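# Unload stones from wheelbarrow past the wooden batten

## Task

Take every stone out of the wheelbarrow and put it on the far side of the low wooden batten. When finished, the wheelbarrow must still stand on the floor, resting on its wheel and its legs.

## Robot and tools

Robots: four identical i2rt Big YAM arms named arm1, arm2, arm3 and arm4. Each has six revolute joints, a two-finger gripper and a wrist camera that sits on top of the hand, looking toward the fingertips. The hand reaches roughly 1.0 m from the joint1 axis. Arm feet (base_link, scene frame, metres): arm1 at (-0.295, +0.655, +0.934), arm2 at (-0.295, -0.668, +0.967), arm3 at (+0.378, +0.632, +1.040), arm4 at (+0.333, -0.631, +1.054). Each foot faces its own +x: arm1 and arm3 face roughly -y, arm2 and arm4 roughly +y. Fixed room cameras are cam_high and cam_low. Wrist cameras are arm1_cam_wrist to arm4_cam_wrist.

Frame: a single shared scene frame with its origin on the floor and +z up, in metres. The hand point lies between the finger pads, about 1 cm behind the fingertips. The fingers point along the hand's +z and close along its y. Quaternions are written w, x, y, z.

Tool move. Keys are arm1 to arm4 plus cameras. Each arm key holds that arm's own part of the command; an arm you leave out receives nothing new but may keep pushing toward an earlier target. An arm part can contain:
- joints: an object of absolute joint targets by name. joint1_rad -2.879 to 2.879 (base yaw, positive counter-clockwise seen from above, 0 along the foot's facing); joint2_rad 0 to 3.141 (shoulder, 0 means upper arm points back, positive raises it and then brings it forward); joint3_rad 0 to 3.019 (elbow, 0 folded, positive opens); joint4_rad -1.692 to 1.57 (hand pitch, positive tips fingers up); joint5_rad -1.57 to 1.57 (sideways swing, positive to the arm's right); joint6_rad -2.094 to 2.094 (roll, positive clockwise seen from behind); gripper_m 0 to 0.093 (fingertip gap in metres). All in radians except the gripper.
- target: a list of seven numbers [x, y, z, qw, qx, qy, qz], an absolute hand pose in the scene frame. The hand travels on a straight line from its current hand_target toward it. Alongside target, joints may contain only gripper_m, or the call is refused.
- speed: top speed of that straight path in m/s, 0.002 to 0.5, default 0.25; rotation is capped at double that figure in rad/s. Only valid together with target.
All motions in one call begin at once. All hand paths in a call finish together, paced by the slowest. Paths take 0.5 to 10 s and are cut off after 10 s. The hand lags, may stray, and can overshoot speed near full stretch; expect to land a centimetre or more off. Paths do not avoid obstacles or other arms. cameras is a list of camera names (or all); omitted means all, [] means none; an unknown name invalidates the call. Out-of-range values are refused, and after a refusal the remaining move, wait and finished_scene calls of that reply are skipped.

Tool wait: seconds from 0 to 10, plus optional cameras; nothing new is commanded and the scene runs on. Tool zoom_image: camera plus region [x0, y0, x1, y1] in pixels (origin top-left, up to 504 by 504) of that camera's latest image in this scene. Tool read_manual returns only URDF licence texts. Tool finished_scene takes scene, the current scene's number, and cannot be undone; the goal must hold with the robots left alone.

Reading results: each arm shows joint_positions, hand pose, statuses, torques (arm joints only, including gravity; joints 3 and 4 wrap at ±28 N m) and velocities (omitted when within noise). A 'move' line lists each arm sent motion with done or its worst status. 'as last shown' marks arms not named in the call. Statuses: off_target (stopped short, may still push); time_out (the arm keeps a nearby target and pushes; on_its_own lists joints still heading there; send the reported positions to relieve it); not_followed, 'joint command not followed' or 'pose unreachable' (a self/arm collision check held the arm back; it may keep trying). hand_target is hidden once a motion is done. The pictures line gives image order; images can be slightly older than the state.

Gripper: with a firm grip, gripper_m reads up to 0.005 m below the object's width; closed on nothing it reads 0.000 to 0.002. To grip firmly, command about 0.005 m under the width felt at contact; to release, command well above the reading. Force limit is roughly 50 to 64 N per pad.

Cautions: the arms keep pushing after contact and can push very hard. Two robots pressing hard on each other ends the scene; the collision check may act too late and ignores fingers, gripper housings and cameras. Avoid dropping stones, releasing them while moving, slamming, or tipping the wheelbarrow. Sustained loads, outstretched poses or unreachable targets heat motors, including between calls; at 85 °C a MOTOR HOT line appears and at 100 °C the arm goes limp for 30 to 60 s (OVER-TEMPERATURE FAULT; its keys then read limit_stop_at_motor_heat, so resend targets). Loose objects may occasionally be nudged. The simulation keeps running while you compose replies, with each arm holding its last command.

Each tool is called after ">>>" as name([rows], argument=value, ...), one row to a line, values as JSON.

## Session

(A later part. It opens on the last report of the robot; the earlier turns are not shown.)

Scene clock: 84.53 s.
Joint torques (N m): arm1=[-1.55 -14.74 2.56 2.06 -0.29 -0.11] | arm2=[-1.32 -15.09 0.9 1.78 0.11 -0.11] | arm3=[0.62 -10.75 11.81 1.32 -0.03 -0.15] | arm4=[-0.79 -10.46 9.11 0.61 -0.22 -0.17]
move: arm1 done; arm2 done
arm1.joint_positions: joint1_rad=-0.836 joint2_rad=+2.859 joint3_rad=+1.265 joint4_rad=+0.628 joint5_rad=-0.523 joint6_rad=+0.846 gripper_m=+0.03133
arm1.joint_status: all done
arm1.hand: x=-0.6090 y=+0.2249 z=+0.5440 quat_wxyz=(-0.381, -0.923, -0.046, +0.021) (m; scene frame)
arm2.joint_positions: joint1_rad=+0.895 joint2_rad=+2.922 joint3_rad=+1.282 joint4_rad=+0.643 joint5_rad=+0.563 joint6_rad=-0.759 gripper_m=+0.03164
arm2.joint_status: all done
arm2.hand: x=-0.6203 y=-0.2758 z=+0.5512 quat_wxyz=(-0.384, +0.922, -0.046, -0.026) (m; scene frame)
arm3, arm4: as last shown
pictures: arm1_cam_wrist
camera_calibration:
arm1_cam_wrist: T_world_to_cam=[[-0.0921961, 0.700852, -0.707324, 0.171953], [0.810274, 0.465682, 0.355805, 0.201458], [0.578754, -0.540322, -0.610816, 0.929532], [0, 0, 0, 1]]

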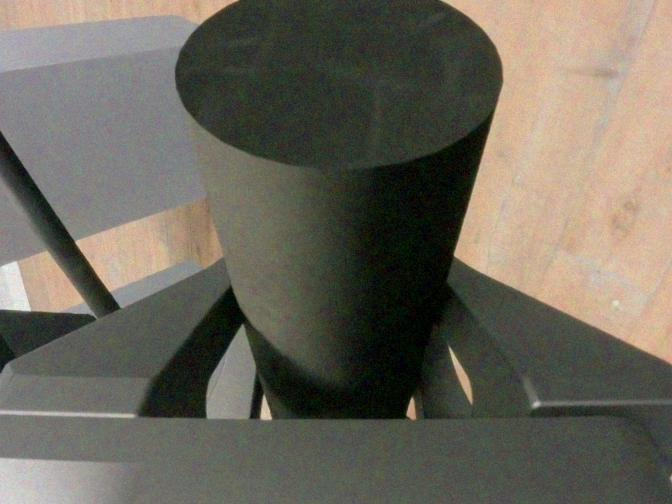

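>>> move(arm1={"target": [-0.598, 0.2249, 0.602, 0.382, 0.922, 0.060, -0.025], "speed": 0.05}, arm2={"target": [-0.609, -0.2758, 0.608, 0.382, -0.922, 0.060, 0.025], "speed": 0.05})

Scene clock: 90.13 s.
Joint torques (N m): arm1=[-4.37 -24.35 -4.11 1.91 -1.09 -0.47] | arm2=[2.61 -25.82 -4.41 1.22 0.87 0.34] | arm3=[0.62 -10.75 11.81 1.33 -0.02 -0.16] | arm4=[-0.79 -10.46 9.13 0.59 -0.22 -0.18]
move: arm1 off_target; arm2 off_target
arm1.joint_positions: joint1_rad=-0.788 joint2_rad=+2.835 joint3_rad=+1.192 joint4_rad=+0.628 joint5_rad=-0.494 joint6_rad=+0.866 gripper_m=+0.03099
arm1.hand: x=-0.5725 y=+0.2340 z=+0.5455 quat_wxyz=(-0.357, -0.933, -0.049, +0.003) (m; scene frame)
arm1.hand_target: x=-0.5978 y=+0.2242 z=+0.5955 quat_wxyz=(-0.381, -0.922, -0.060, +0.026) (m; scene frame)
arm1.hand_status: off_target (0.063 m and 4.2 deg from the pose sent, 0.059 m and 1.6 deg at the start)
arm2.joint_positions: joint1_rad=+0.844 joint2_rad=+2.903 joint3_rad=+1.210 joint4_rad=+0.638 joint5_rad=+0.537 joint6_rad=-0.778 gripper_m=+0.03141
arm2.hand: x=-0.5805 y=-0.2832 z=+0.5517 quat_wxyz=(-0.360, +0.932, -0.050, -0.001) (m; scene frame)
arm2.hand_target: x=-0.6085 y=-0.2753 z=+0.6009 quat_wxyz=(-0.381, +0.922, -0.059, -0.026) (m; scene frame)
arm2.hand_status: off_target (0.064 m and 4.1 deg from the pose sent, 0.058 m and 1.6 deg at the start)
arm3, arm4: as last shown
pictures: arm1_cam_wrist, arm2_cam_wrist, arm3_cam_wrist, arm4_cam_wrist, cam_high, cam_low
camera_calibration:
arm1_cam_wrist: T_world_to_cam=[[-0.0834451, 0.735928, -0.671898, 0.147419], [0.7908, 0.459171, 0.404717, 0.130853], [0.606359, -0.497565, -0.620288, 0.925211], [0, 0, 0, 1]]
arm2_cam_wrist: T_world_to_cam=[[0.0849941, 0.748787, 0.657339, -0.0992964], [0.789262, -0.453263, 0.414268, 0.106933], [0.608146, 0.483602, -0.629514, 0.962603], [0, 0, 0, 1]]
arm3_cam_wrist: T_world_to_cam=[[-0.30766, -0.951495, -0.00147268, 0.720594], [-0.933567, 0.301564, 0.193678, 0.367528], [-0.18384, 0.060962, -0.981064, 1.57817], [0, 0, 0, 1]]
arm4_cam_wrist: T_world_to_cam=[[0.293168, -0.95605, 0.00461527, -0.703069], [-0.941176, -0.287752, 0.177162, 0.362966], [-0.168048, -0.0562821, -0.984171, 1.58618], [0, 0, 0, 1]]

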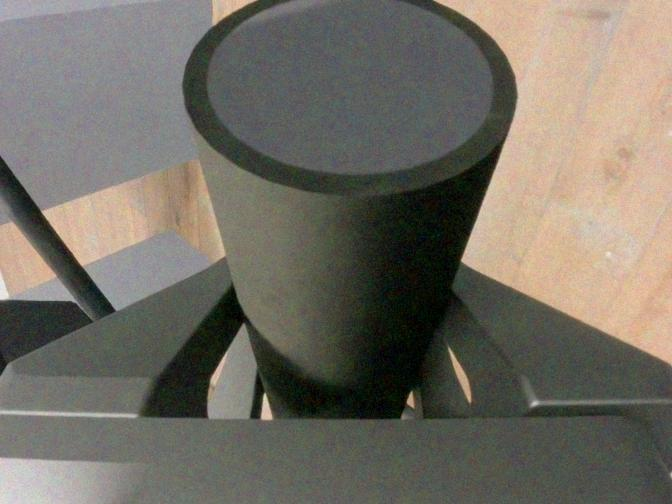

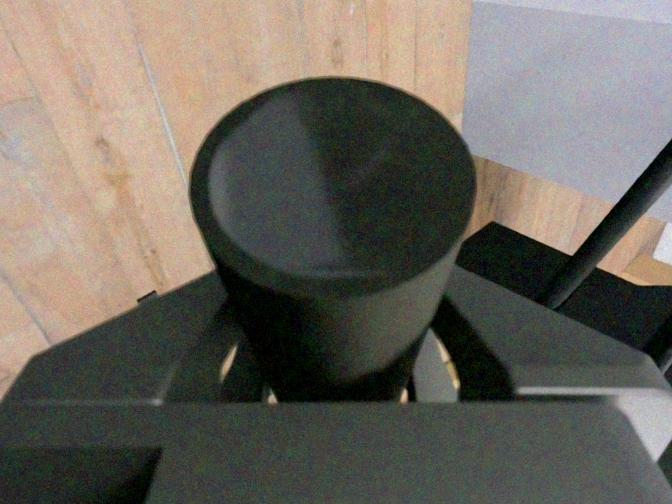

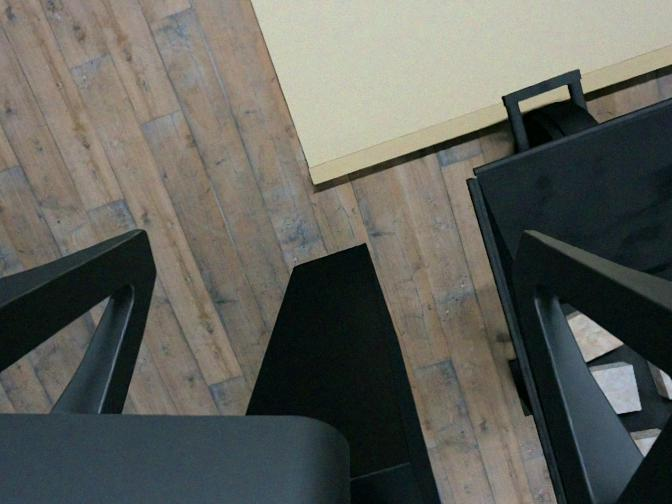

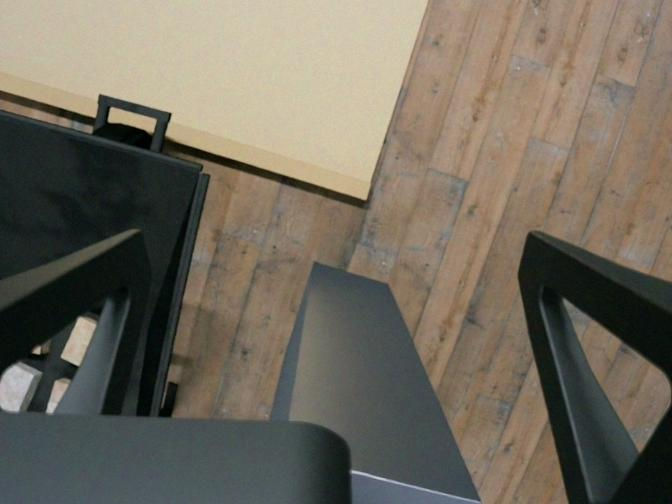

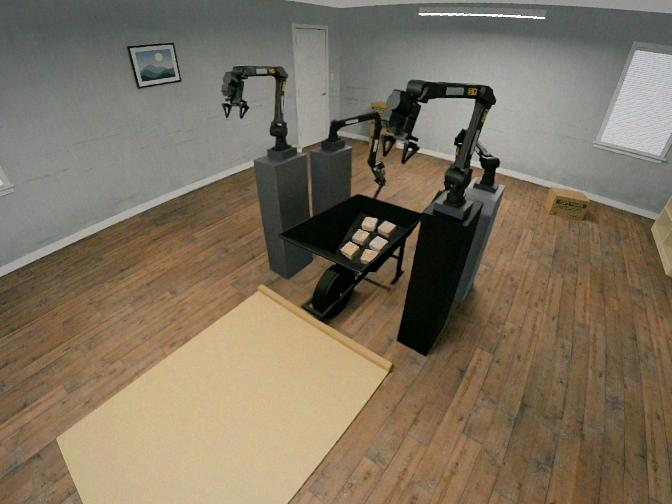

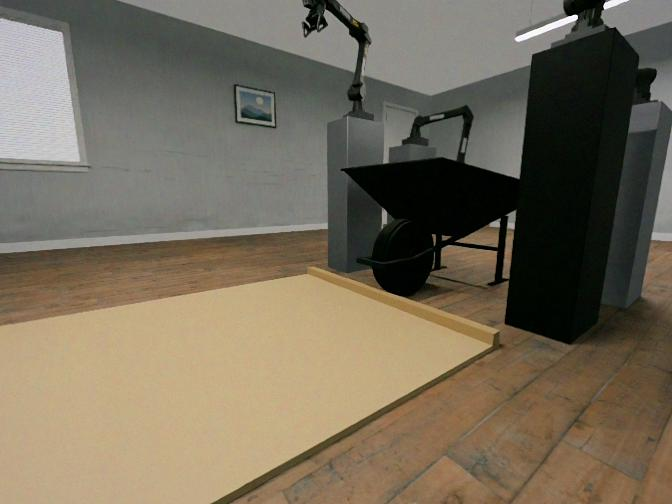

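>>> move(arm1={"joints": {"joint1_rad": -0.80, "joint2_rad": 2.64, "joint3_rad": 1.25, "joint4_rad": 0.68, "joint5_rad": -0.54, "joint6_rad": 0.86}}, arm2={"joints": {"joint1_rad": 0.86, "joint2_rad": 2.71, "joint3_rad": 1.265, "joint4_rad": 0.69, "joint5_rad": 0.58, "joint6_rad": -0.77}}, cameras=["arm3_cam_wrist", "arm4_cam_wrist", "cam_high", "cam_low"])

Scene clock: 101.73 s.
Joint torques (N m): arm1=[-3.08 -30.56 4.79 3.99 -2.03 -0.3] | arm2=[1.38 -31.97 2.99 3.3 1.67 0.17] | arm3=[0.62 -10.75 11.82 1.33 -0.03 -0.16] | arm4=[-0.79 -10.4 9.13 0.61 -0.22 -0.18]
move: arm1 time_out; arm2 time_out
arm1.joint_positions: joint1_rad=-0.786 joint2_rad=+2.830 joint3_rad=+1.211 joint4_rad=+0.626 joint5_rad=-0.497 joint6_rad=+0.870 gripper_m=+0.03098
arm1.joint_status: joint2_rad time_out (moved -0.005 of -0.195); joint5_rad time_out (moved -0.003 of -0.046); the others done
arm1.on_its_own: joint2_rad reads +2.830 and still pushes toward +2.640 since a time_out; joint5_rad reads -0.497 and still pushes toward -0.540 since a time_out
arm1.hand: x=-0.5805 y=+0.2236 z=+0.5500 quat_wxyz=(-0.366, -0.929, -0.051, +0.008) (m; scene frame)
arm2.joint_positions: joint1_rad=+0.843 joint2_rad=+2.900 joint3_rad=+1.225 joint4_rad=+0.637 joint5_rad=+0.540 joint6_rad=-0.782 gripper_m=+0.03141
arm2.joint_status: joint2_rad time_out (moved -0.003 of -0.193); joint5_rad time_out (moved +0.003 of +0.043); the others done
arm2.on_its_own: joint2_rad reads +2.900 and still pushes toward +2.710 since a time_out; joint5_rad reads +0.540 and still pushes toward +0.580 since a time_out
arm2.hand: x=-0.5874 y=-0.2756 z=+0.5544 quat_wxyz=(-0.366, +0.929, -0.051, -0.005) (m; scene frame)
arm3, arm4: as last shown
pictures: arm3_cam_wrist, arm4_cam_wrist, cam_high, cam_low
camera_calibration:
arm3_cam_wrist: T_world_to_cam=[[-0.30766, -0.951495, -0.00147268, 0.720594], [-0.933567, 0.301564, 0.193678, 0.367528], [-0.18384, 0.060962, -0.981064, 1.57817], [0, 0, 0, 1]]
arm4_cam_wrist: T_world_to_cam=[[0.293168, -0.95605, 0.00461527, -0.703069], [-0.941176, -0.287752, 0.177162, 0.362966], [-0.168048, -0.0562821, -0.984171, 1.58618], [0, 0, 0, 1]]

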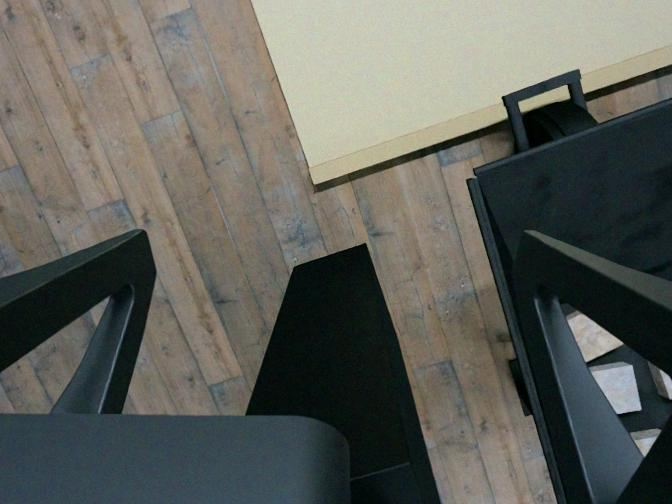

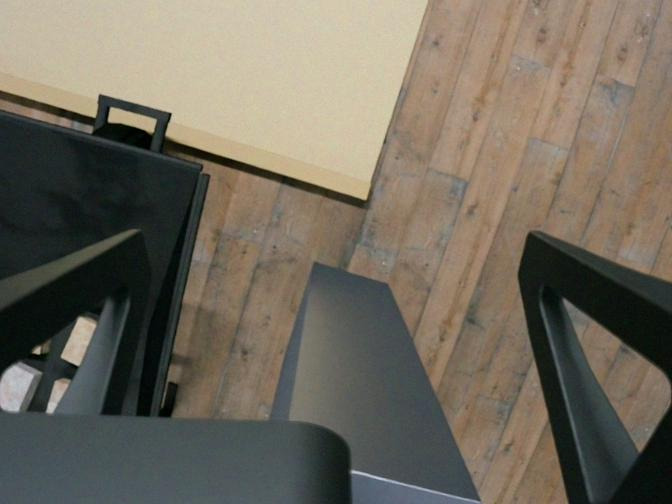

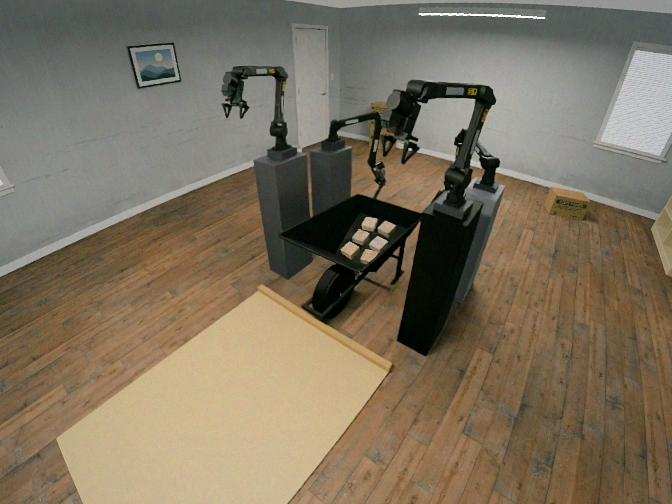

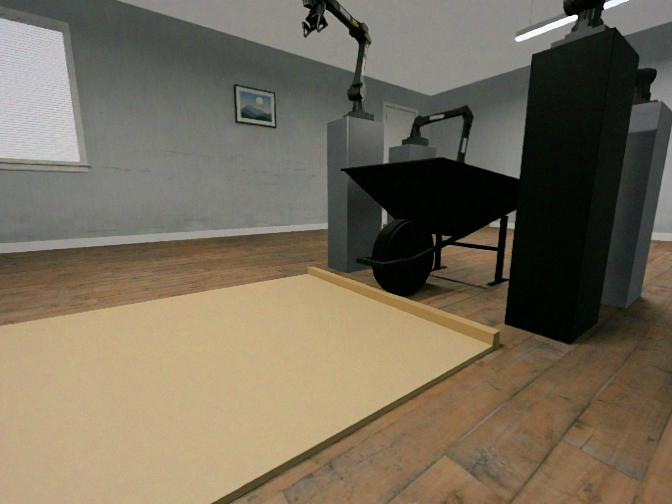

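>>> move(arm1={"joints": {"joint2_rad": 2.48, "joint3_rad": 1.27, "joint4_rad": 0.70, "joint5_rad": -0.57}}, arm2={"joints": {"joint2_rad": 2.55, "joint3_rad": 1.285, "joint4_rad": 0.71, "joint5_rad": 0.61}}, cameras=["arm1_cam_wrist", "arm2_cam_wrist", "cam_high", "cam_low"])

Scene clock: 104.83 s.
Joint torques (N m): arm1=[2.84 -36.01 8.55 6.2 -2.87 0.06] | arm2=[-3.31 -37.3 5.72 5.23 2.58 -0.1] | arm3=[0.56 -10.81 11.79 1.33 -0.02 -0.16] | arm4=[-0.85 -10.4 9.13 0.59 -0.22 -0.17]
move: arm1 time_out; arm2 time_out
arm1.joint_positions: joint1_rad=-0.857 joint2_rad=+2.734 joint3_rad=+1.197 joint4_rad=+0.597 joint5_rad=-0.508 joint6_rad=+0.818 gripper_m=+0.03097
arm1.joint_status: joint2_rad time_out (moved -0.096 of -0.350); joint4_rad time_out (moved -0.029 of +0.074); joint5_rad time_out (moved -0.011 of -0.073); the others done
arm1.on_its_own: joint1_rad reads -0.857 and still pushes toward -0.800 since a time_out; joint2_rad reads +2.734 and still pushes toward +2.480 since a time_out; joint4_rad reads +0.597 and still pushes toward +0.700 since a time_out; joint5_rad reads -0.508 and still pushes toward -0.570 since a time_out; joint6_rad reads +0.818 and still pushes toward +0.860 since a time_out
arm1.hand: x=-0.6333 y=+0.2202 z=+0.5940 quat_wxyz=(-0.384, -0.921, -0.051, +0.045) (m; scene frame)
arm2.joint_positions: joint1_rad=+0.896 joint2_rad=+2.796 joint3_rad=+1.218 joint4_rad=+0.615 joint5_rad=+0.543 joint6_rad=-0.744 gripper_m=+0.03141
arm2.joint_status: joint2_rad time_out (moved -0.104 of -0.350); joint4_rad time_out (moved -0.021 of +0.073); joint5_rad time_out (moved +0.003 of +0.070); the others done
arm2.on_its_own: joint2_rad reads +2.796 and still pushes toward +2.550 since a time_out; joint4_rad reads +0.615 and still pushes toward +0.710 since a time_out; joint5_rad reads +0.543 and still pushes toward +0.610 since a time_out
arm2.hand: x=-0.6432 y=-0.2624 z=+0.6013 quat_wxyz=(-0.387, +0.919, -0.054, -0.049) (m; scene frame)
arm3.joint_positions: joint1_rad=+1.298 joint2_rad=+1.306 joint3_rad=+1.380 joint4_rad=-1.213 joint5_rad=+0.001 joint6_rad=+0.012 gripper_m=+0.09399
arm3.hand: x=+0.8258 y=+0.4863 z=+1.3605 quat_wxyz=(-0.213, -0.159, -0.963, +0.035) (m; scene frame)
arm4.joint_positions: joint1_rad=-1.299 joint2_rad=+1.310 joint3_rad=+1.387 joint4_rad=-1.190 joint5_rad=+0.003 joint6_rad=+0.016 gripper_m=+0.09396
arm4.hand: x=+0.7897 y=-0.4845 z=+1.3775 quat_wxyz=(-0.224, +0.144, -0.963, -0.037) (m; scene frame)
pictures: arm1_cam_wrist, arm2_cam_wrist, cam_high, cam_low
camera_calibration:
arm1_cam_wrist: T_world_to_cam=[[-0.118246, 0.695648, -0.708585, 0.193739], [0.830922, 0.460024, 0.312964, 0.245398], [0.543679, -0.551772, -0.632425, 0.964713], [0, 0, 0, 1]]
arm2_cam_wrist: T_world_to_cam=[[0.127265, 0.707804, 0.694851, -0.148222], [0.83345, -0.456113, 0.311965, 0.234516], [0.537741, 0.539421, -0.647966, 1.00239], [0, 0, 0, 1]]

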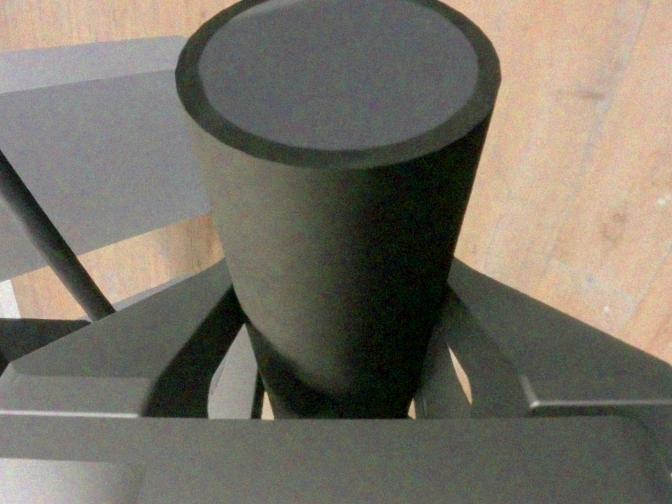

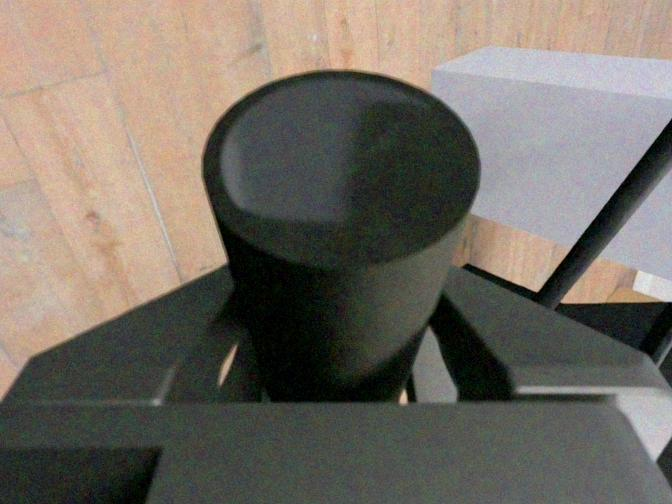

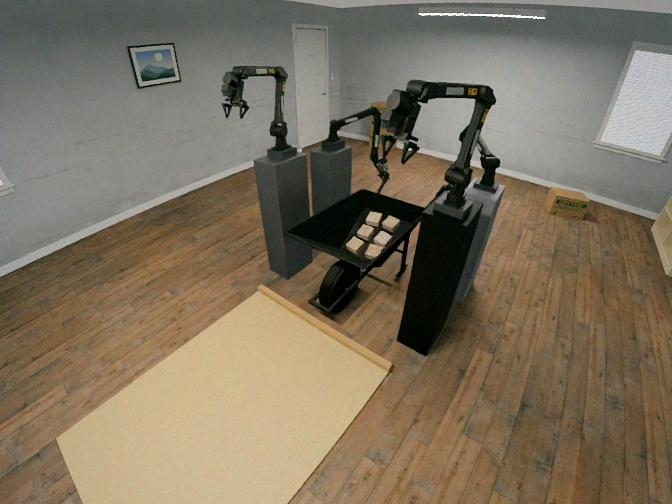

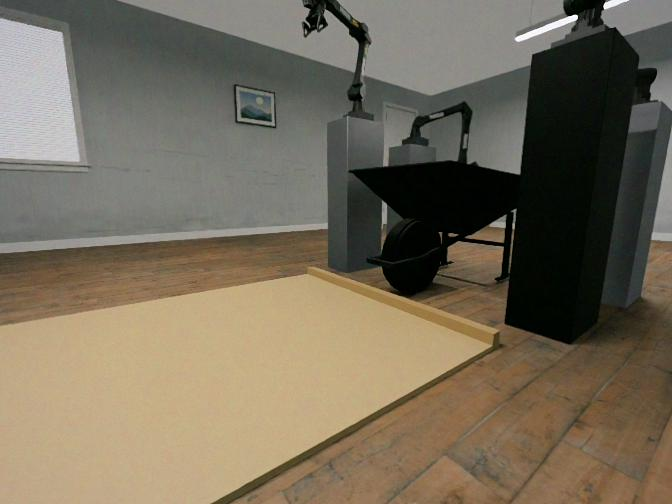

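>>> move(arm1={"joints": {"gripper_m": 0.026}}, arm2={"joints": {"gripper_m": 0.026}}, cameras=["cam_high", "cam_low"])

Scene clock: 127.00 s.
Joint torques (N m): arm1=[2.78 -35.96 8.57 6.2 -2.87 0.06] | arm2=[-3.31 -37.3 5.72 5.24 2.58 -0.11] | arm3=[0.62 -10.81 11.79 1.35 -0.02 -0.16] | arm4=[-0.73 -10.4 9.11 0.59 -0.22 -0.17]
Heat: arm1: hottest joint2_rad 53 °C; arm2: hottest joint5_rad 46 °C; arm3: hottest joint3_rad 44 °C; arm4: hottest joint3_rad 41 °C.
move: arm1 off_target; arm2 off_target
arm1.joint_positions: joint1_rad=-0.857 joint2_rad=+2.734 joint3_rad=+1.197 joint4_rad=+0.597 joint5_rad=-0.508 joint6_rad=+0.818 gripper_m=+0.03097
arm1.joint_status: gripper_m off_target (ended at +0.03097, target +0.02600)
arm1.on_its_own: joint1_rad reads -0.857 and still pushes toward -0.800 since a time_out; joint2_rad reads +2.734 and still pushes toward +2.480 since a time_out; joint4_rad reads +0.597 and still pushes toward +0.700 since a time_out; joint5_rad reads -0.508 and still pushes toward -0.570 since a time_out; joint6_rad reads +0.818 and still pushes toward +0.860 since a time_out
arm1.hand: x=-0.6333 y=+0.2202 z=+0.5940 quat_wxyz=(-0.384, -0.921, -0.051, +0.045) (m; scene frame)
arm2.joint_positions: joint1_rad=+0.896 joint2_rad=+2.796 joint3_rad=+1.218 joint4_rad=+0.615 joint5_rad=+0.543 joint6_rad=-0.744 gripper_m=+0.03141
arm2.joint_status: gripper_m off_target (ended at +0.03141, target +0.02600)
arm2.on_its_own: joint2_rad reads +2.796 and still pushes toward +2.550 since a time_out; joint4_rad reads +0.615 and still pushes toward +0.710 since a time_out; joint5_rad reads +0.543 and still pushes toward +0.610 since a time_out
arm2.hand: x=-0.6432 y=-0.2624 z=+0.6013 quat_wxyz=(-0.387, +0.919, -0.054, -0.049) (m; scene frame)
arm3, arm4: as last shown
pictures: cam_high, cam_low

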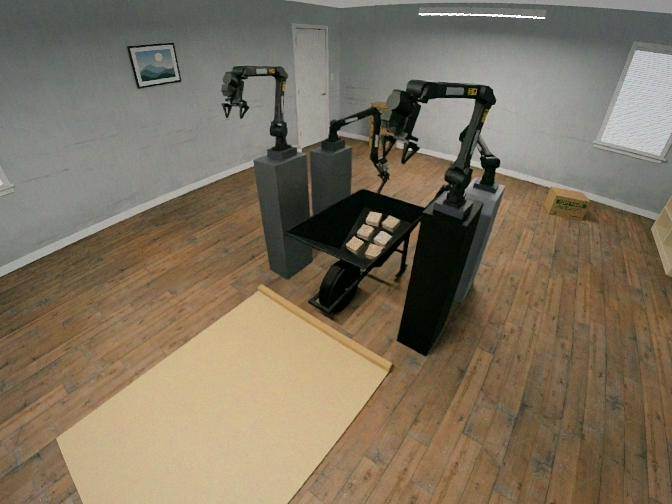

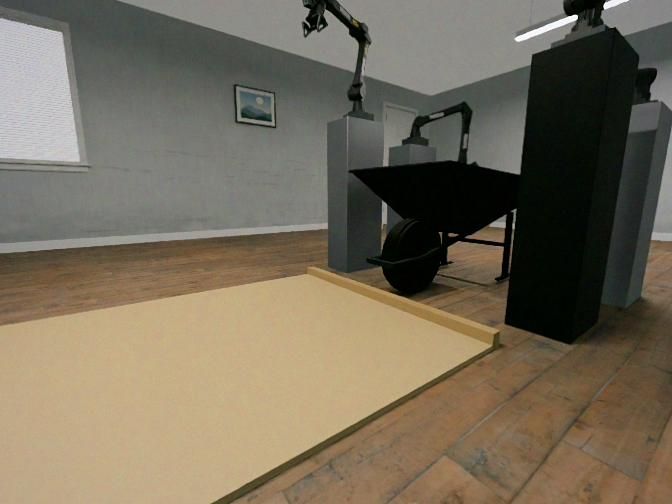

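>>> move(arm1={"joints": {"joint1_rad": -0.831, "joint2_rad": 2.216, "joint3_rad": 1.084, "joint4_rad": 0.629, "joint5_rad": -0.593, "joint6_rad": 0.756}}, arm2={"joints": {"joint1_rad": 0.867, "joint2_rad": 2.293, "joint3_rad": 1.078, "joint4_rad": 0.647, "joint5_rad": 0.635, "joint6_rad": -0.693}}, cameras=[])

>>> move(arm1={"joints": {"joint1_rad": -0.752, "joint2_rad": 1.928, "joint3_rad": 0.895, "joint4_rad": 0.561, "joint5_rad": -0.536, "joint6_rad": 0.745}}, arm2={"joints": {"joint1_rad": 0.791, "joint2_rad": 2.007, "joint3_rad": 0.864, "joint4_rad": 0.608, "joint5_rad": 0.581, "joint6_rad": -0.684}}, cameras=["arm1_cam_wrist", "cam_high", "cam_low"])

Scene clock: 130.33 s.
Joint torques (N m): arm1=[1.49 -34.67 9.54 6 -3.25 -0.1] | arm2=[-2.73 -34.84 6.09 4.75 2.94 -0.11] | arm3=[0.67 -10.75 11.81 1.32 -0.02 -0.16] | arm4=[-0.79 -10.46 9.11 0.61 -0.22 -0.17]
move: arm1 time_out; arm2 time_out
arm1.joint_positions: joint1_rad=-0.871 joint2_rad=+2.462 joint3_rad=+1.009 joint4_rad=+0.534 joint5_rad=-0.521 joint6_rad=+0.743 gripper_m=+0.03097
arm1.joint_status: joint2_rad time_out (moved -0.272 of -0.518); joint4_rad time_out (moved -0.063 of +0.032); joint5_rad time_out (moved -0.014 of -0.085); the others done
arm1.on_its_own: joint2_rad reads +2.462 and still pushes toward +2.216 since a time_out; joint4_rad reads +0.534 and still pushes toward +0.629 since a time_out; joint5_rad reads -0.521 and still pushes toward -0.593 since a time_out
arm1.hand: x=-0.6361 y=+0.2257 z=+0.6976 quat_wxyz=(-0.392, -0.914, -0.083, +0.065) (m; scene frame)
arm2.joint_positions: joint1_rad=+0.897 joint2_rad=+2.514 joint3_rad=+1.015 joint4_rad=+0.566 joint5_rad=+0.559 joint6_rad=-0.676 gripper_m=+0.03141
arm2.joint_status: joint2_rad time_out (moved -0.282 of -0.503); joint4_rad time_out (moved -0.049 of +0.032); joint5_rad time_out (moved +0.015 of +0.092); the others done
arm2.on_its_own: joint2_rad reads +2.514 and still pushes toward +2.293 since a time_out; joint4_rad reads +0.566 and still pushes toward +0.647 since a time_out; joint5_rad reads +0.559 and still pushes toward +0.634 since a time_out
arm2.hand: x=-0.6431 y=-0.2611 z=+0.7099 quat_wxyz=(-0.397, +0.911, -0.091, -0.068) (m; scene frame)
arm3, arm4: as last shown
pictures: none

not run: a stop came earlier in this reply.

>>> move(arm1={"joints": {"joint1_rad": -0.752, "joint2_rad": 1.928, "joint3_rad": 0.895, "joint4_rad": 0.561, "joint5_rad": -0.536, "joint6_rad": 0.745}}, arm2={"joints": {"joint1_rad": 0.791, "joint2_rad": 2.007, "joint3_rad": 0.864, "joint4_rad": 0.608, "joint5_rad": 0.581, "joint6_rad": -0.684}}, cameras=["cam_high", "cam_low"])

Scene clock: 133.27 s.
Joint torques (N m): arm1=[0.97 -31.68 12.56 6.22 -2.67 -0.16] | arm2=[-1.61 -32.09 8.02 4.79 2.34 -0.05] | arm3=[0.67 -10.81 11.81 1.32 -0.02 -0.16] | arm4=[-0.79 -10.46 9.13 0.61 -0.22 -0.17]
move: arm1 time_out; arm2 time_out
arm1.joint_positions: joint1_rad=-0.787 joint2_rad=+2.160 joint3_rad=+0.796 joint4_rad=+0.460 joint5_rad=-0.478 joint6_rad=+0.740 gripper_m=+0.03097
arm1.joint_status: joint2_rad time_out (moved -0.302 of -0.534); joint3_rad time_out (moved -0.213 of -0.114); joint4_rad time_out (moved -0.074 of +0.027); joint5_rad time_out (moved +0.043 of -0.015); the others done
arm1.on_its_own: joint2_rad reads +2.160 and still pushes toward +1.928 since a time_out; joint3_rad reads +0.796 and still pushes toward +0.895 since a time_out; joint4_rad reads +0.460 and still pushes toward +0.561 since a time_out; joint5_rad reads -0.478 and still pushes toward -0.536 since a time_out
arm1.hand: x=-0.5818 y=+0.2271 z=+0.7942 quat_wxyz=(-0.386, -0.912, -0.118, +0.070) (m; scene frame)
arm2.joint_positions: joint1_rad=+0.808 joint2_rad=+2.218 joint3_rad=+0.782 joint4_rad=+0.528 joint5_rad=+0.522 joint6_rad=-0.675 gripper_m=+0.03140
arm2.joint_status: joint2_rad time_out (moved -0.296 of -0.507); joint4_rad time_out (moved -0.038 of +0.042); joint5_rad time_out (moved -0.037 of +0.022); the others done
arm2.on_its_own: joint2_rad reads +2.218 and still pushes toward +2.007 since a time_out; joint4_rad reads +0.528 and still pushes toward +0.608 since a time_out; joint5_rad reads +0.522 and still pushes toward +0.581 since a time_out
arm2.hand: x=-0.5859 y=-0.2600 z=+0.8072 quat_wxyz=(-0.395, +0.906, -0.130, -0.073) (m; scene frame)
arm3, arm4: as last shown
pictures: cam_high, cam_low

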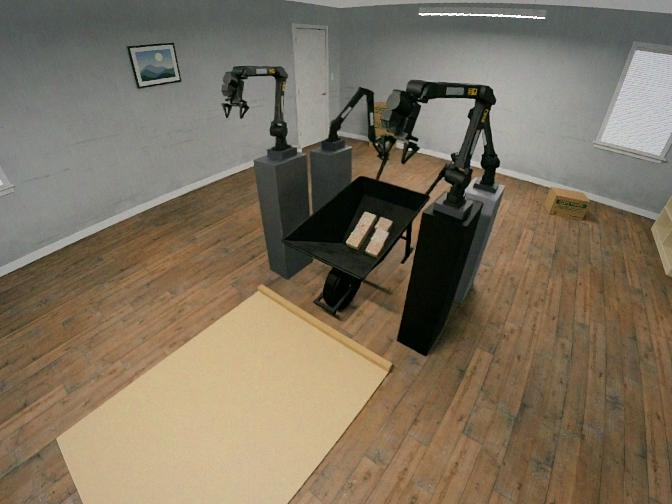

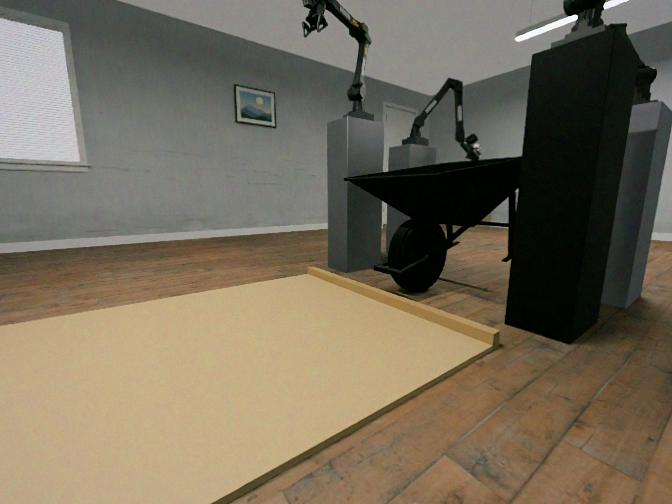

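>>> move(arm1={"joints": {"joint1_rad": -0.628, "joint2_rad": 1.619, "joint3_rad": 0.773, "joint4_rad": 0.423, "joint5_rad": -0.446, "joint6_rad": 0.766}}, arm2={"joints": {"joint1_rad": 0.668, "joint2_rad": 1.692, "joint3_rad": 0.71, "joint4_rad": 0.5, "joint5_rad": 0.494, "joint6_rad": -0.709}}, cameras=["arm1_cam_wrist", "cam_high", "cam_low"])

Scene clock: 136.43 s.
Joint torques (N m): arm1=[0.62 -27.46 15.51 6.78 -2.32 -0.18] | arm2=[-1.32 -28.1 10.93 5.38 1.94 -0.11] | arm3=[0.67 -10.81 11.79 1.33 -0.03 -0.16] | arm4=[-0.79 -10.46 9.13 0.61 -0.22 -0.17]
move: arm1 time_out; arm2 time_out
arm1.joint_positions: joint1_rad=-0.660 joint2_rad=+1.827 joint3_rad=+0.647 joint4_rad=+0.312 joint5_rad=-0.396 joint6_rad=+0.772 gripper_m=+0.03093
arm1.joint_status: joint2_rad time_out (moved -0.333 of -0.541); joint3_rad time_out (moved -0.150 of -0.023); joint4_rad time_out (moved -0.149 of -0.037); joint5_rad time_out (moved +0.083 of +0.032); the others done
arm1.on_its_own: joint2_rad reads +1.827 and still pushes toward +1.619 since a time_out; joint3_rad reads +0.647 and still pushes toward +0.759 since a time_out; joint4_rad reads +0.312 and still pushes toward +0.423 since a time_out; joint5_rad reads -0.396 and still pushes toward -0.446 since a time_out
arm1.hand: x=-0.5188 y=+0.2255 z=+0.8868 quat_wxyz=(-0.379, -0.909, -0.151, +0.082) (m; scene frame)
arm2.joint_positions: joint1_rad=+0.682 joint2_rad=+1.885 joint3_rad=+0.604 joint4_rad=+0.406 joint5_rad=+0.445 joint6_rad=-0.703 gripper_m=+0.03135
arm2.joint_status: joint2_rad time_out (moved -0.333 of -0.526); joint3_rad time_out (moved -0.177 of -0.072); joint4_rad time_out (moved -0.121 of -0.028); joint5_rad time_out (moved -0.077 of -0.028); the others done
arm2.on_its_own: joint2_rad reads +1.885 and still pushes toward +1.692 since a time_out; joint3_rad reads +0.604 and still pushes toward +0.710 since a time_out; joint4_rad reads +0.406 and still pushes toward +0.500 since a time_out; joint5_rad reads +0.445 and still pushes toward +0.494 since a time_out
arm2.hand: x=-0.5216 y=-0.2607 z=+0.8979 quat_wxyz=(-0.388, +0.903, -0.166, -0.082) (m; scene frame)
arm3, arm4: as last shown
pictures: arm1_cam_wrist, cam_high, cam_low
camera_calibration:
arm1_cam_wrist: T_world_to_cam=[[-0.32843, 0.664444, -0.671303, 0.276004], [0.785021, 0.587249, 0.197183, 0.106283], [0.525239, -0.462226, -0.714473, 1.13359], [0, 0, 0, 1]]

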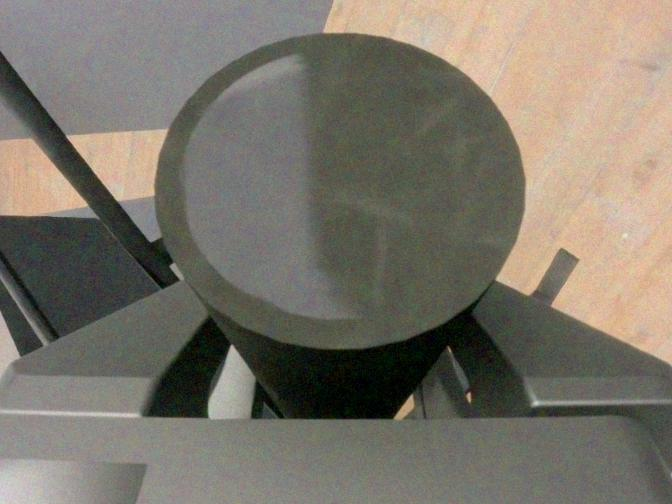

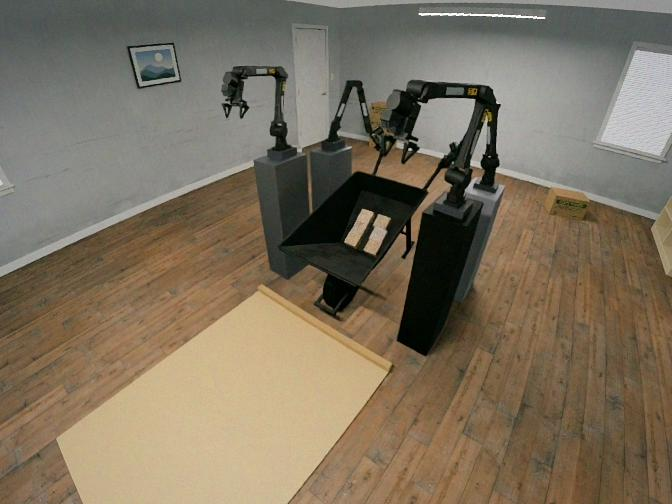

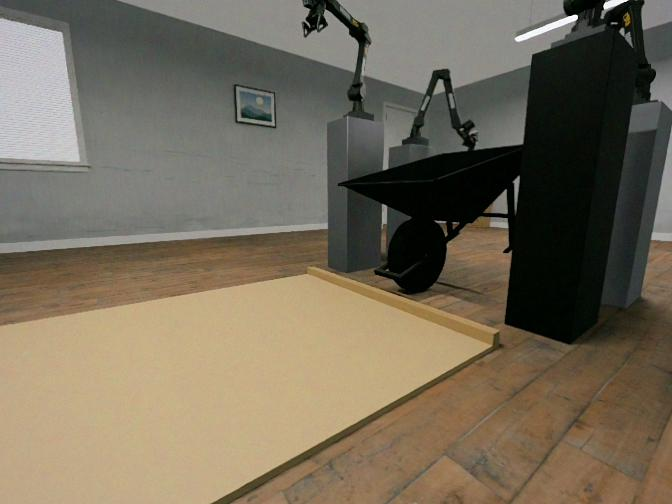

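>>> move(arm1={"joints": {"joint1_rad": -0.454, "joint2_rad": 1.306, "joint3_rad": 0.739, "joint4_rad": 0.201, "joint5_rad": -0.315, "joint6_rad": 0.813}}, arm2={"joints": {"joint1_rad": 0.492, "joint2_rad": 1.348, "joint3_rad": 0.648, "joint4_rad": 0.291, "joint5_rad": 0.364, "joint6_rad": -0.763}}, cameras=["cam_high", "cam_low"])

Scene clock: 139.57 s.
Joint torques (N m): arm1=[1.32 -21.95 18.4 7.46 -1.92 -0.36] | arm2=[-1.44 -23.88 13.38 5.53 2 0.1] | arm3=[0.62 -10.81 11.81 1.32 -0.02 -0.16] | arm4=[-0.73 -10.4 9.11 0.62 -0.22 -0.17]
move: arm1 time_out; arm2 time_out
arm1.joint_positions: joint1_rad=-0.494 joint2_rad=+1.478 joint3_rad=+0.573 joint4_rad=+0.075 joint5_rad=-0.273 joint6_rad=+0.832 gripper_m=+0.03082
arm1.joint_status: joint2_rad time_out (moved -0.348 of -0.521); joint3_rad time_out (moved -0.074 of +0.092); joint4_rad time_out (moved -0.236 of -0.111); joint5_rad time_out (moved +0.123 of +0.081); the others done
arm1.on_its_own: joint2_rad reads +1.478 and still pushes toward +1.306 since a time_out; joint3_rad reads +0.573 and still pushes toward +0.693 since a time_out; joint4_rad reads +0.075 and still pushes toward +0.201 since a time_out; joint5_rad reads -0.273 and still pushes toward -0.315 since a time_out
arm1.hand: x=-0.4506 y=+0.2280 z=+0.9743 quat_wxyz=(-0.371, -0.905, -0.182, +0.099) (m; scene frame)
arm2.joint_positions: joint1_rad=+0.508 joint2_rad=+1.524 joint3_rad=+0.510 joint4_rad=+0.198 joint5_rad=+0.310 joint6_rad=-0.769 gripper_m=+0.03121
arm2.joint_status: joint2_rad time_out (moved -0.361 of -0.537); joint3_rad time_out (moved -0.094 of +0.044); joint4_rad time_out (moved -0.209 of -0.115); joint5_rad time_out (moved -0.135 of -0.081); the others done
arm2.on_its_own: joint2_rad reads +1.524 and still pushes toward +1.348 since a time_out; joint3_rad reads +0.510 and still pushes toward +0.622 since a time_out; joint4_rad reads +0.198 and still pushes toward +0.291 since a time_out; joint5_rad reads +0.310 and still pushes toward +0.364 since a time_out
arm2.hand: x=-0.4556 y=-0.2588 z=+0.9849 quat_wxyz=(-0.381, +0.897, -0.197, -0.105) (m; scene frame)
arm3, arm4: as last shown
pictures: cam_high, cam_low

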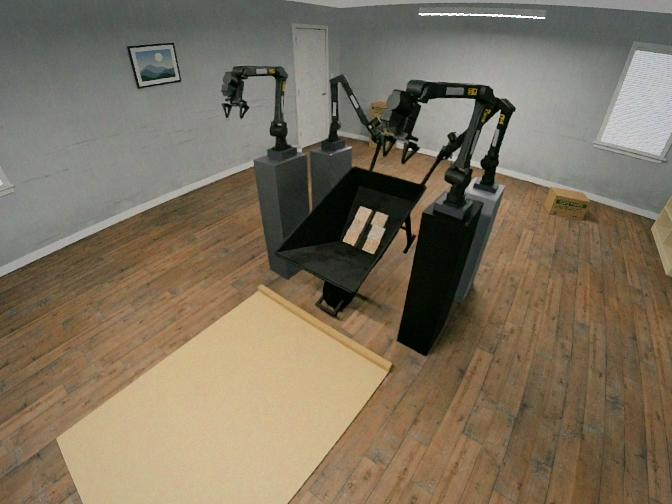

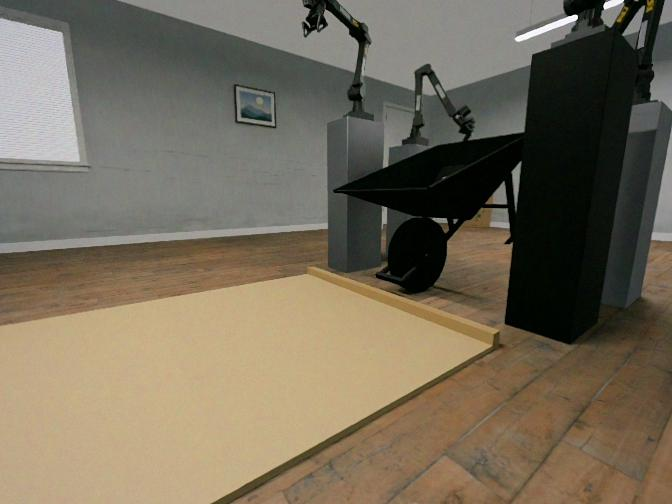

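Continuing to the θ=32 waypoint.

>>> move(arm1={"joints": {"joint1_rad": -0.239, "joint2_rad": 1.062, "joint3_rad": 0.787, "joint4_rad": -0.066, "joint5_rad": -0.151, "joint6_rad": 0.873}}, arm2={"joints": {"joint1_rad": 0.264, "joint2_rad": 1.053, "joint3_rad": 0.681, "joint4_rad": 0.008, "joint5_rad": 0.191, "joint6_rad": -0.834}}, cameras=["arm1_cam_wrist", "cam_high", "cam_low"])

Scene clock: 142.37 s.
Joint torques (N m): arm1=[1.32 -16.03 19.81 6.35 -1.71 -0.5] | arm2=[-1.32 -19.43 15.56 4.56 1.74 0.2] | arm3=[0.62 -10.81 11.79 1.32 -0.03 -0.16] | arm4=[-0.79 -10.46 9.11 0.62 -0.21 -0.17]
move: arm1 time_out; arm2 time_out
arm1.joint_positions: joint1_rad=-0.279 joint2_rad=+1.189 joint3_rad=+0.572 joint4_rad=-0.164 joint5_rad=-0.112 joint6_rad=+0.907 gripper_m=+0.03080
arm1.joint_status: joint3_rad time_out (moved -0.001 of +0.214); joint4_rad time_out (moved -0.239 of -0.141); joint5_rad time_out (moved +0.161 of +0.122); the others done
arm1.on_its_own: joint3_rad reads +0.572 and still pushes toward +0.686 since a time_out (your +0.787 is given up); joint4_rad reads -0.164 and still pushes toward -0.066 since a time_out; joint5_rad reads -0.112 and still pushes toward -0.151 since a time_out
arm1.hand: x=-0.3765 y=+0.2338 z=+1.0512 quat_wxyz=(-0.371, -0.894, -0.217, +0.124) (m; scene frame)
arm2.joint_positions: joint1_rad=+0.278 joint2_rad=+1.203 joint3_rad=+0.509 joint4_rad=-0.063 joint5_rad=+0.143 joint6_rad=-0.850 gripper_m=+0.03119
arm2.joint_status: joint2_rad time_out (moved -0.321 of -0.471); joint3_rad time_out (moved -0.001 of +0.171); joint4_rad time_out (moved -0.261 of -0.190); joint5_rad time_out (moved -0.167 of -0.119); the others done
arm2.on_its_own: joint2_rad reads +1.203 and still pushes toward +1.053 since a time_out; joint3_rad reads +0.509 and still pushes toward +0.622 since a time_out; joint4_rad reads -0.063 and still pushes toward +0.008 since a time_out; joint5_rad reads +0.143 and still pushes toward +0.191 since a time_out
arm2.hand: x=-0.3809 y=-0.2570 z=+1.0669 quat_wxyz=(-0.383, +0.884, -0.234, -0.129) (m; scene frame)
arm3, arm4: as last shown
pictures: arm1_cam_wrist, cam_high, cam_low
camera_calibration:
arm1_cam_wrist: T_world_to_cam=[[-0.471808, 0.628739, -0.61813, 0.326071], [0.747531, 0.657002, 0.0977002, 0.0314829], [0.467541, -0.415976, -0.779981, 1.21644], [0, 0, 0, 1]]

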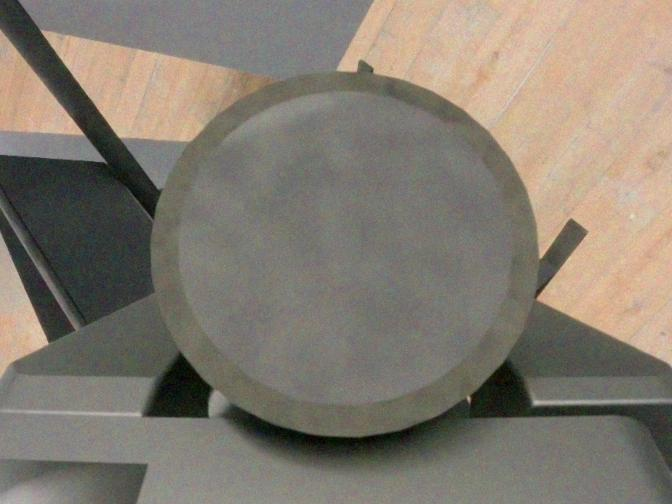

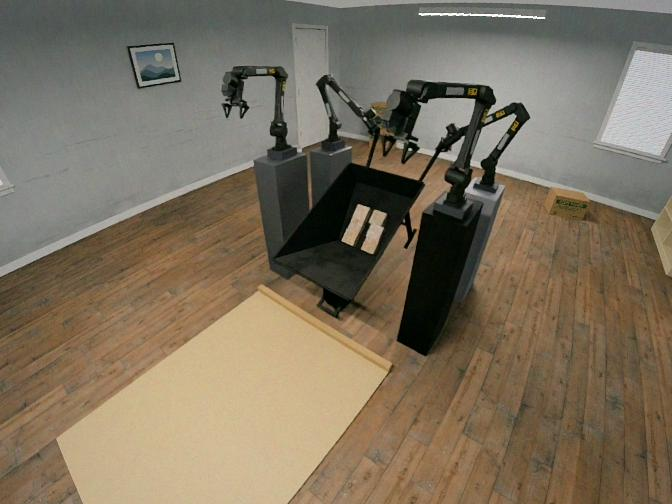

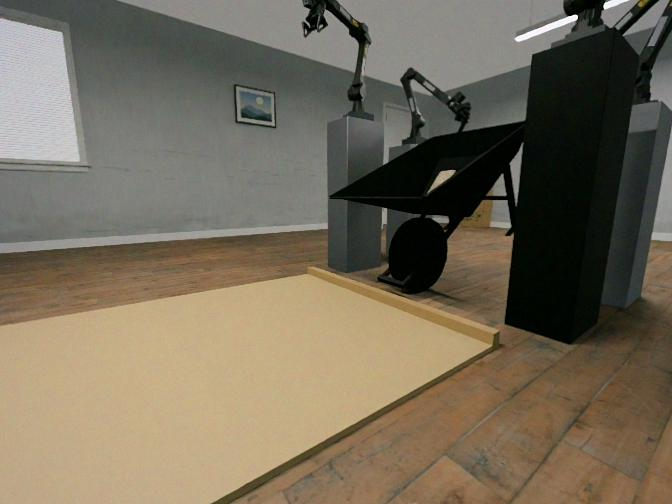

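>>> move(arm1={"joints": {"joint1_rad": 0.0, "joint2_rad": 0.96, "joint3_rad": 0.86, "joint4_rad": -0.19, "joint5_rad": 0.03, "joint6_rad": 0.92}}, arm2={"joints": {"joint1_rad": -0.01, "joint2_rad": 0.91, "joint3_rad": 0.75, "joint4_rad": -0.14, "joint5_rad": -0.01, "joint6_rad": -0.89}}, cameras=["cam_high", "cam_low"])

Scene clock: 144.97 s.
Joint torques (N m): arm1=[-0.03 -14.8 20.93 5.9 -0.88 -0.77] | arm2=[-1.2 -14.86 16.5 4.16 0.88 0.63] | arm3=[0.62 -10.75 11.79 1.35 -0.03 -0.16] | arm4=[-0.85 -10.46 9.14 0.59 -0.22 -0.18]
move: arm1 time_out; arm2 time_out
arm1.joint_positions: joint1_rad=-0.025 joint2_rad=+1.078 joint3_rad=+0.625 joint4_rad=-0.279 joint5_rad=+0.052 joint6_rad=+0.987 gripper_m=+0.03080
arm1.joint_status: joint3_rad time_out (moved +0.053 of +0.288); joint4_rad time_out (moved -0.115 of -0.026); joint6_rad time_out (moved +0.080 of +0.013); the others done
arm1.on_its_own: joint3_rad reads +0.625 and still pushes toward +0.740 since a time_out (your +0.860 is given up); joint4_rad reads -0.279 and still pushes toward -0.190 since a time_out; joint6_rad reads +0.987 and still pushes toward +0.920 since a time_out
arm1.hand: x=-0.2960 y=+0.2270 z=+1.1015 quat_wxyz=(-0.386, -0.874, -0.261, +0.140) (m; scene frame)
arm2.joint_positions: joint1_rad=+0.003 joint2_rad=+1.022 joint3_rad=+0.510 joint4_rad=-0.198 joint5_rad=-0.036 joint6_rad=-0.951 gripper_m=+0.03132
arm2.joint_status: joint3_rad time_out (moved +0.001 of +0.241); joint4_rad time_out (moved -0.135 of -0.077); joint6_rad time_out (moved -0.101 of -0.040); the others done
arm2.on_its_own: joint3_rad reads +0.510 and still pushes toward +0.623 since a time_out (your +0.750 is given up); joint4_rad reads -0.198 and still pushes toward -0.140 since a time_out; joint6_rad reads -0.951 and still pushes toward -0.890 since a time_out
arm2.hand: x=-0.2970 y=-0.2679 z=+1.1123 quat_wxyz=(-0.397, +0.864, -0.274, -0.141) (m; scene frame)
arm3, arm4: as last shown
pictures: cam_high, cam_low

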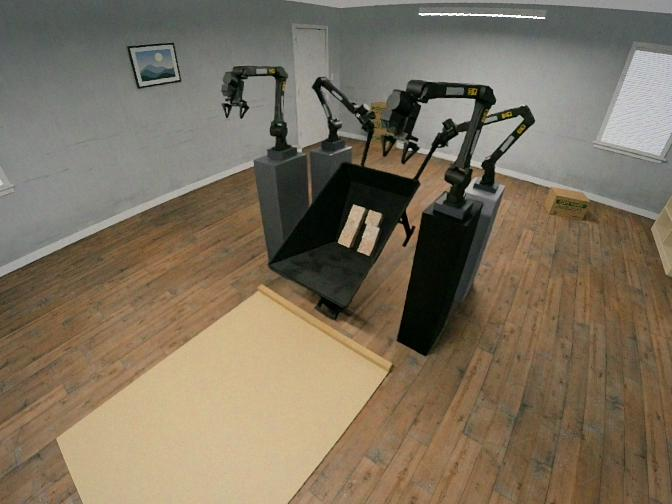

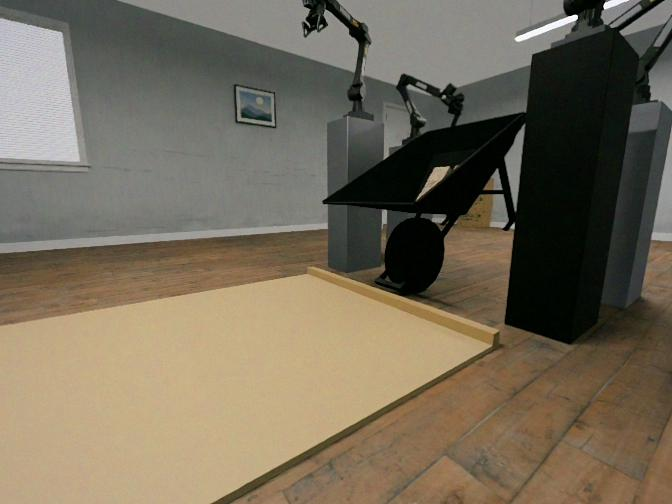

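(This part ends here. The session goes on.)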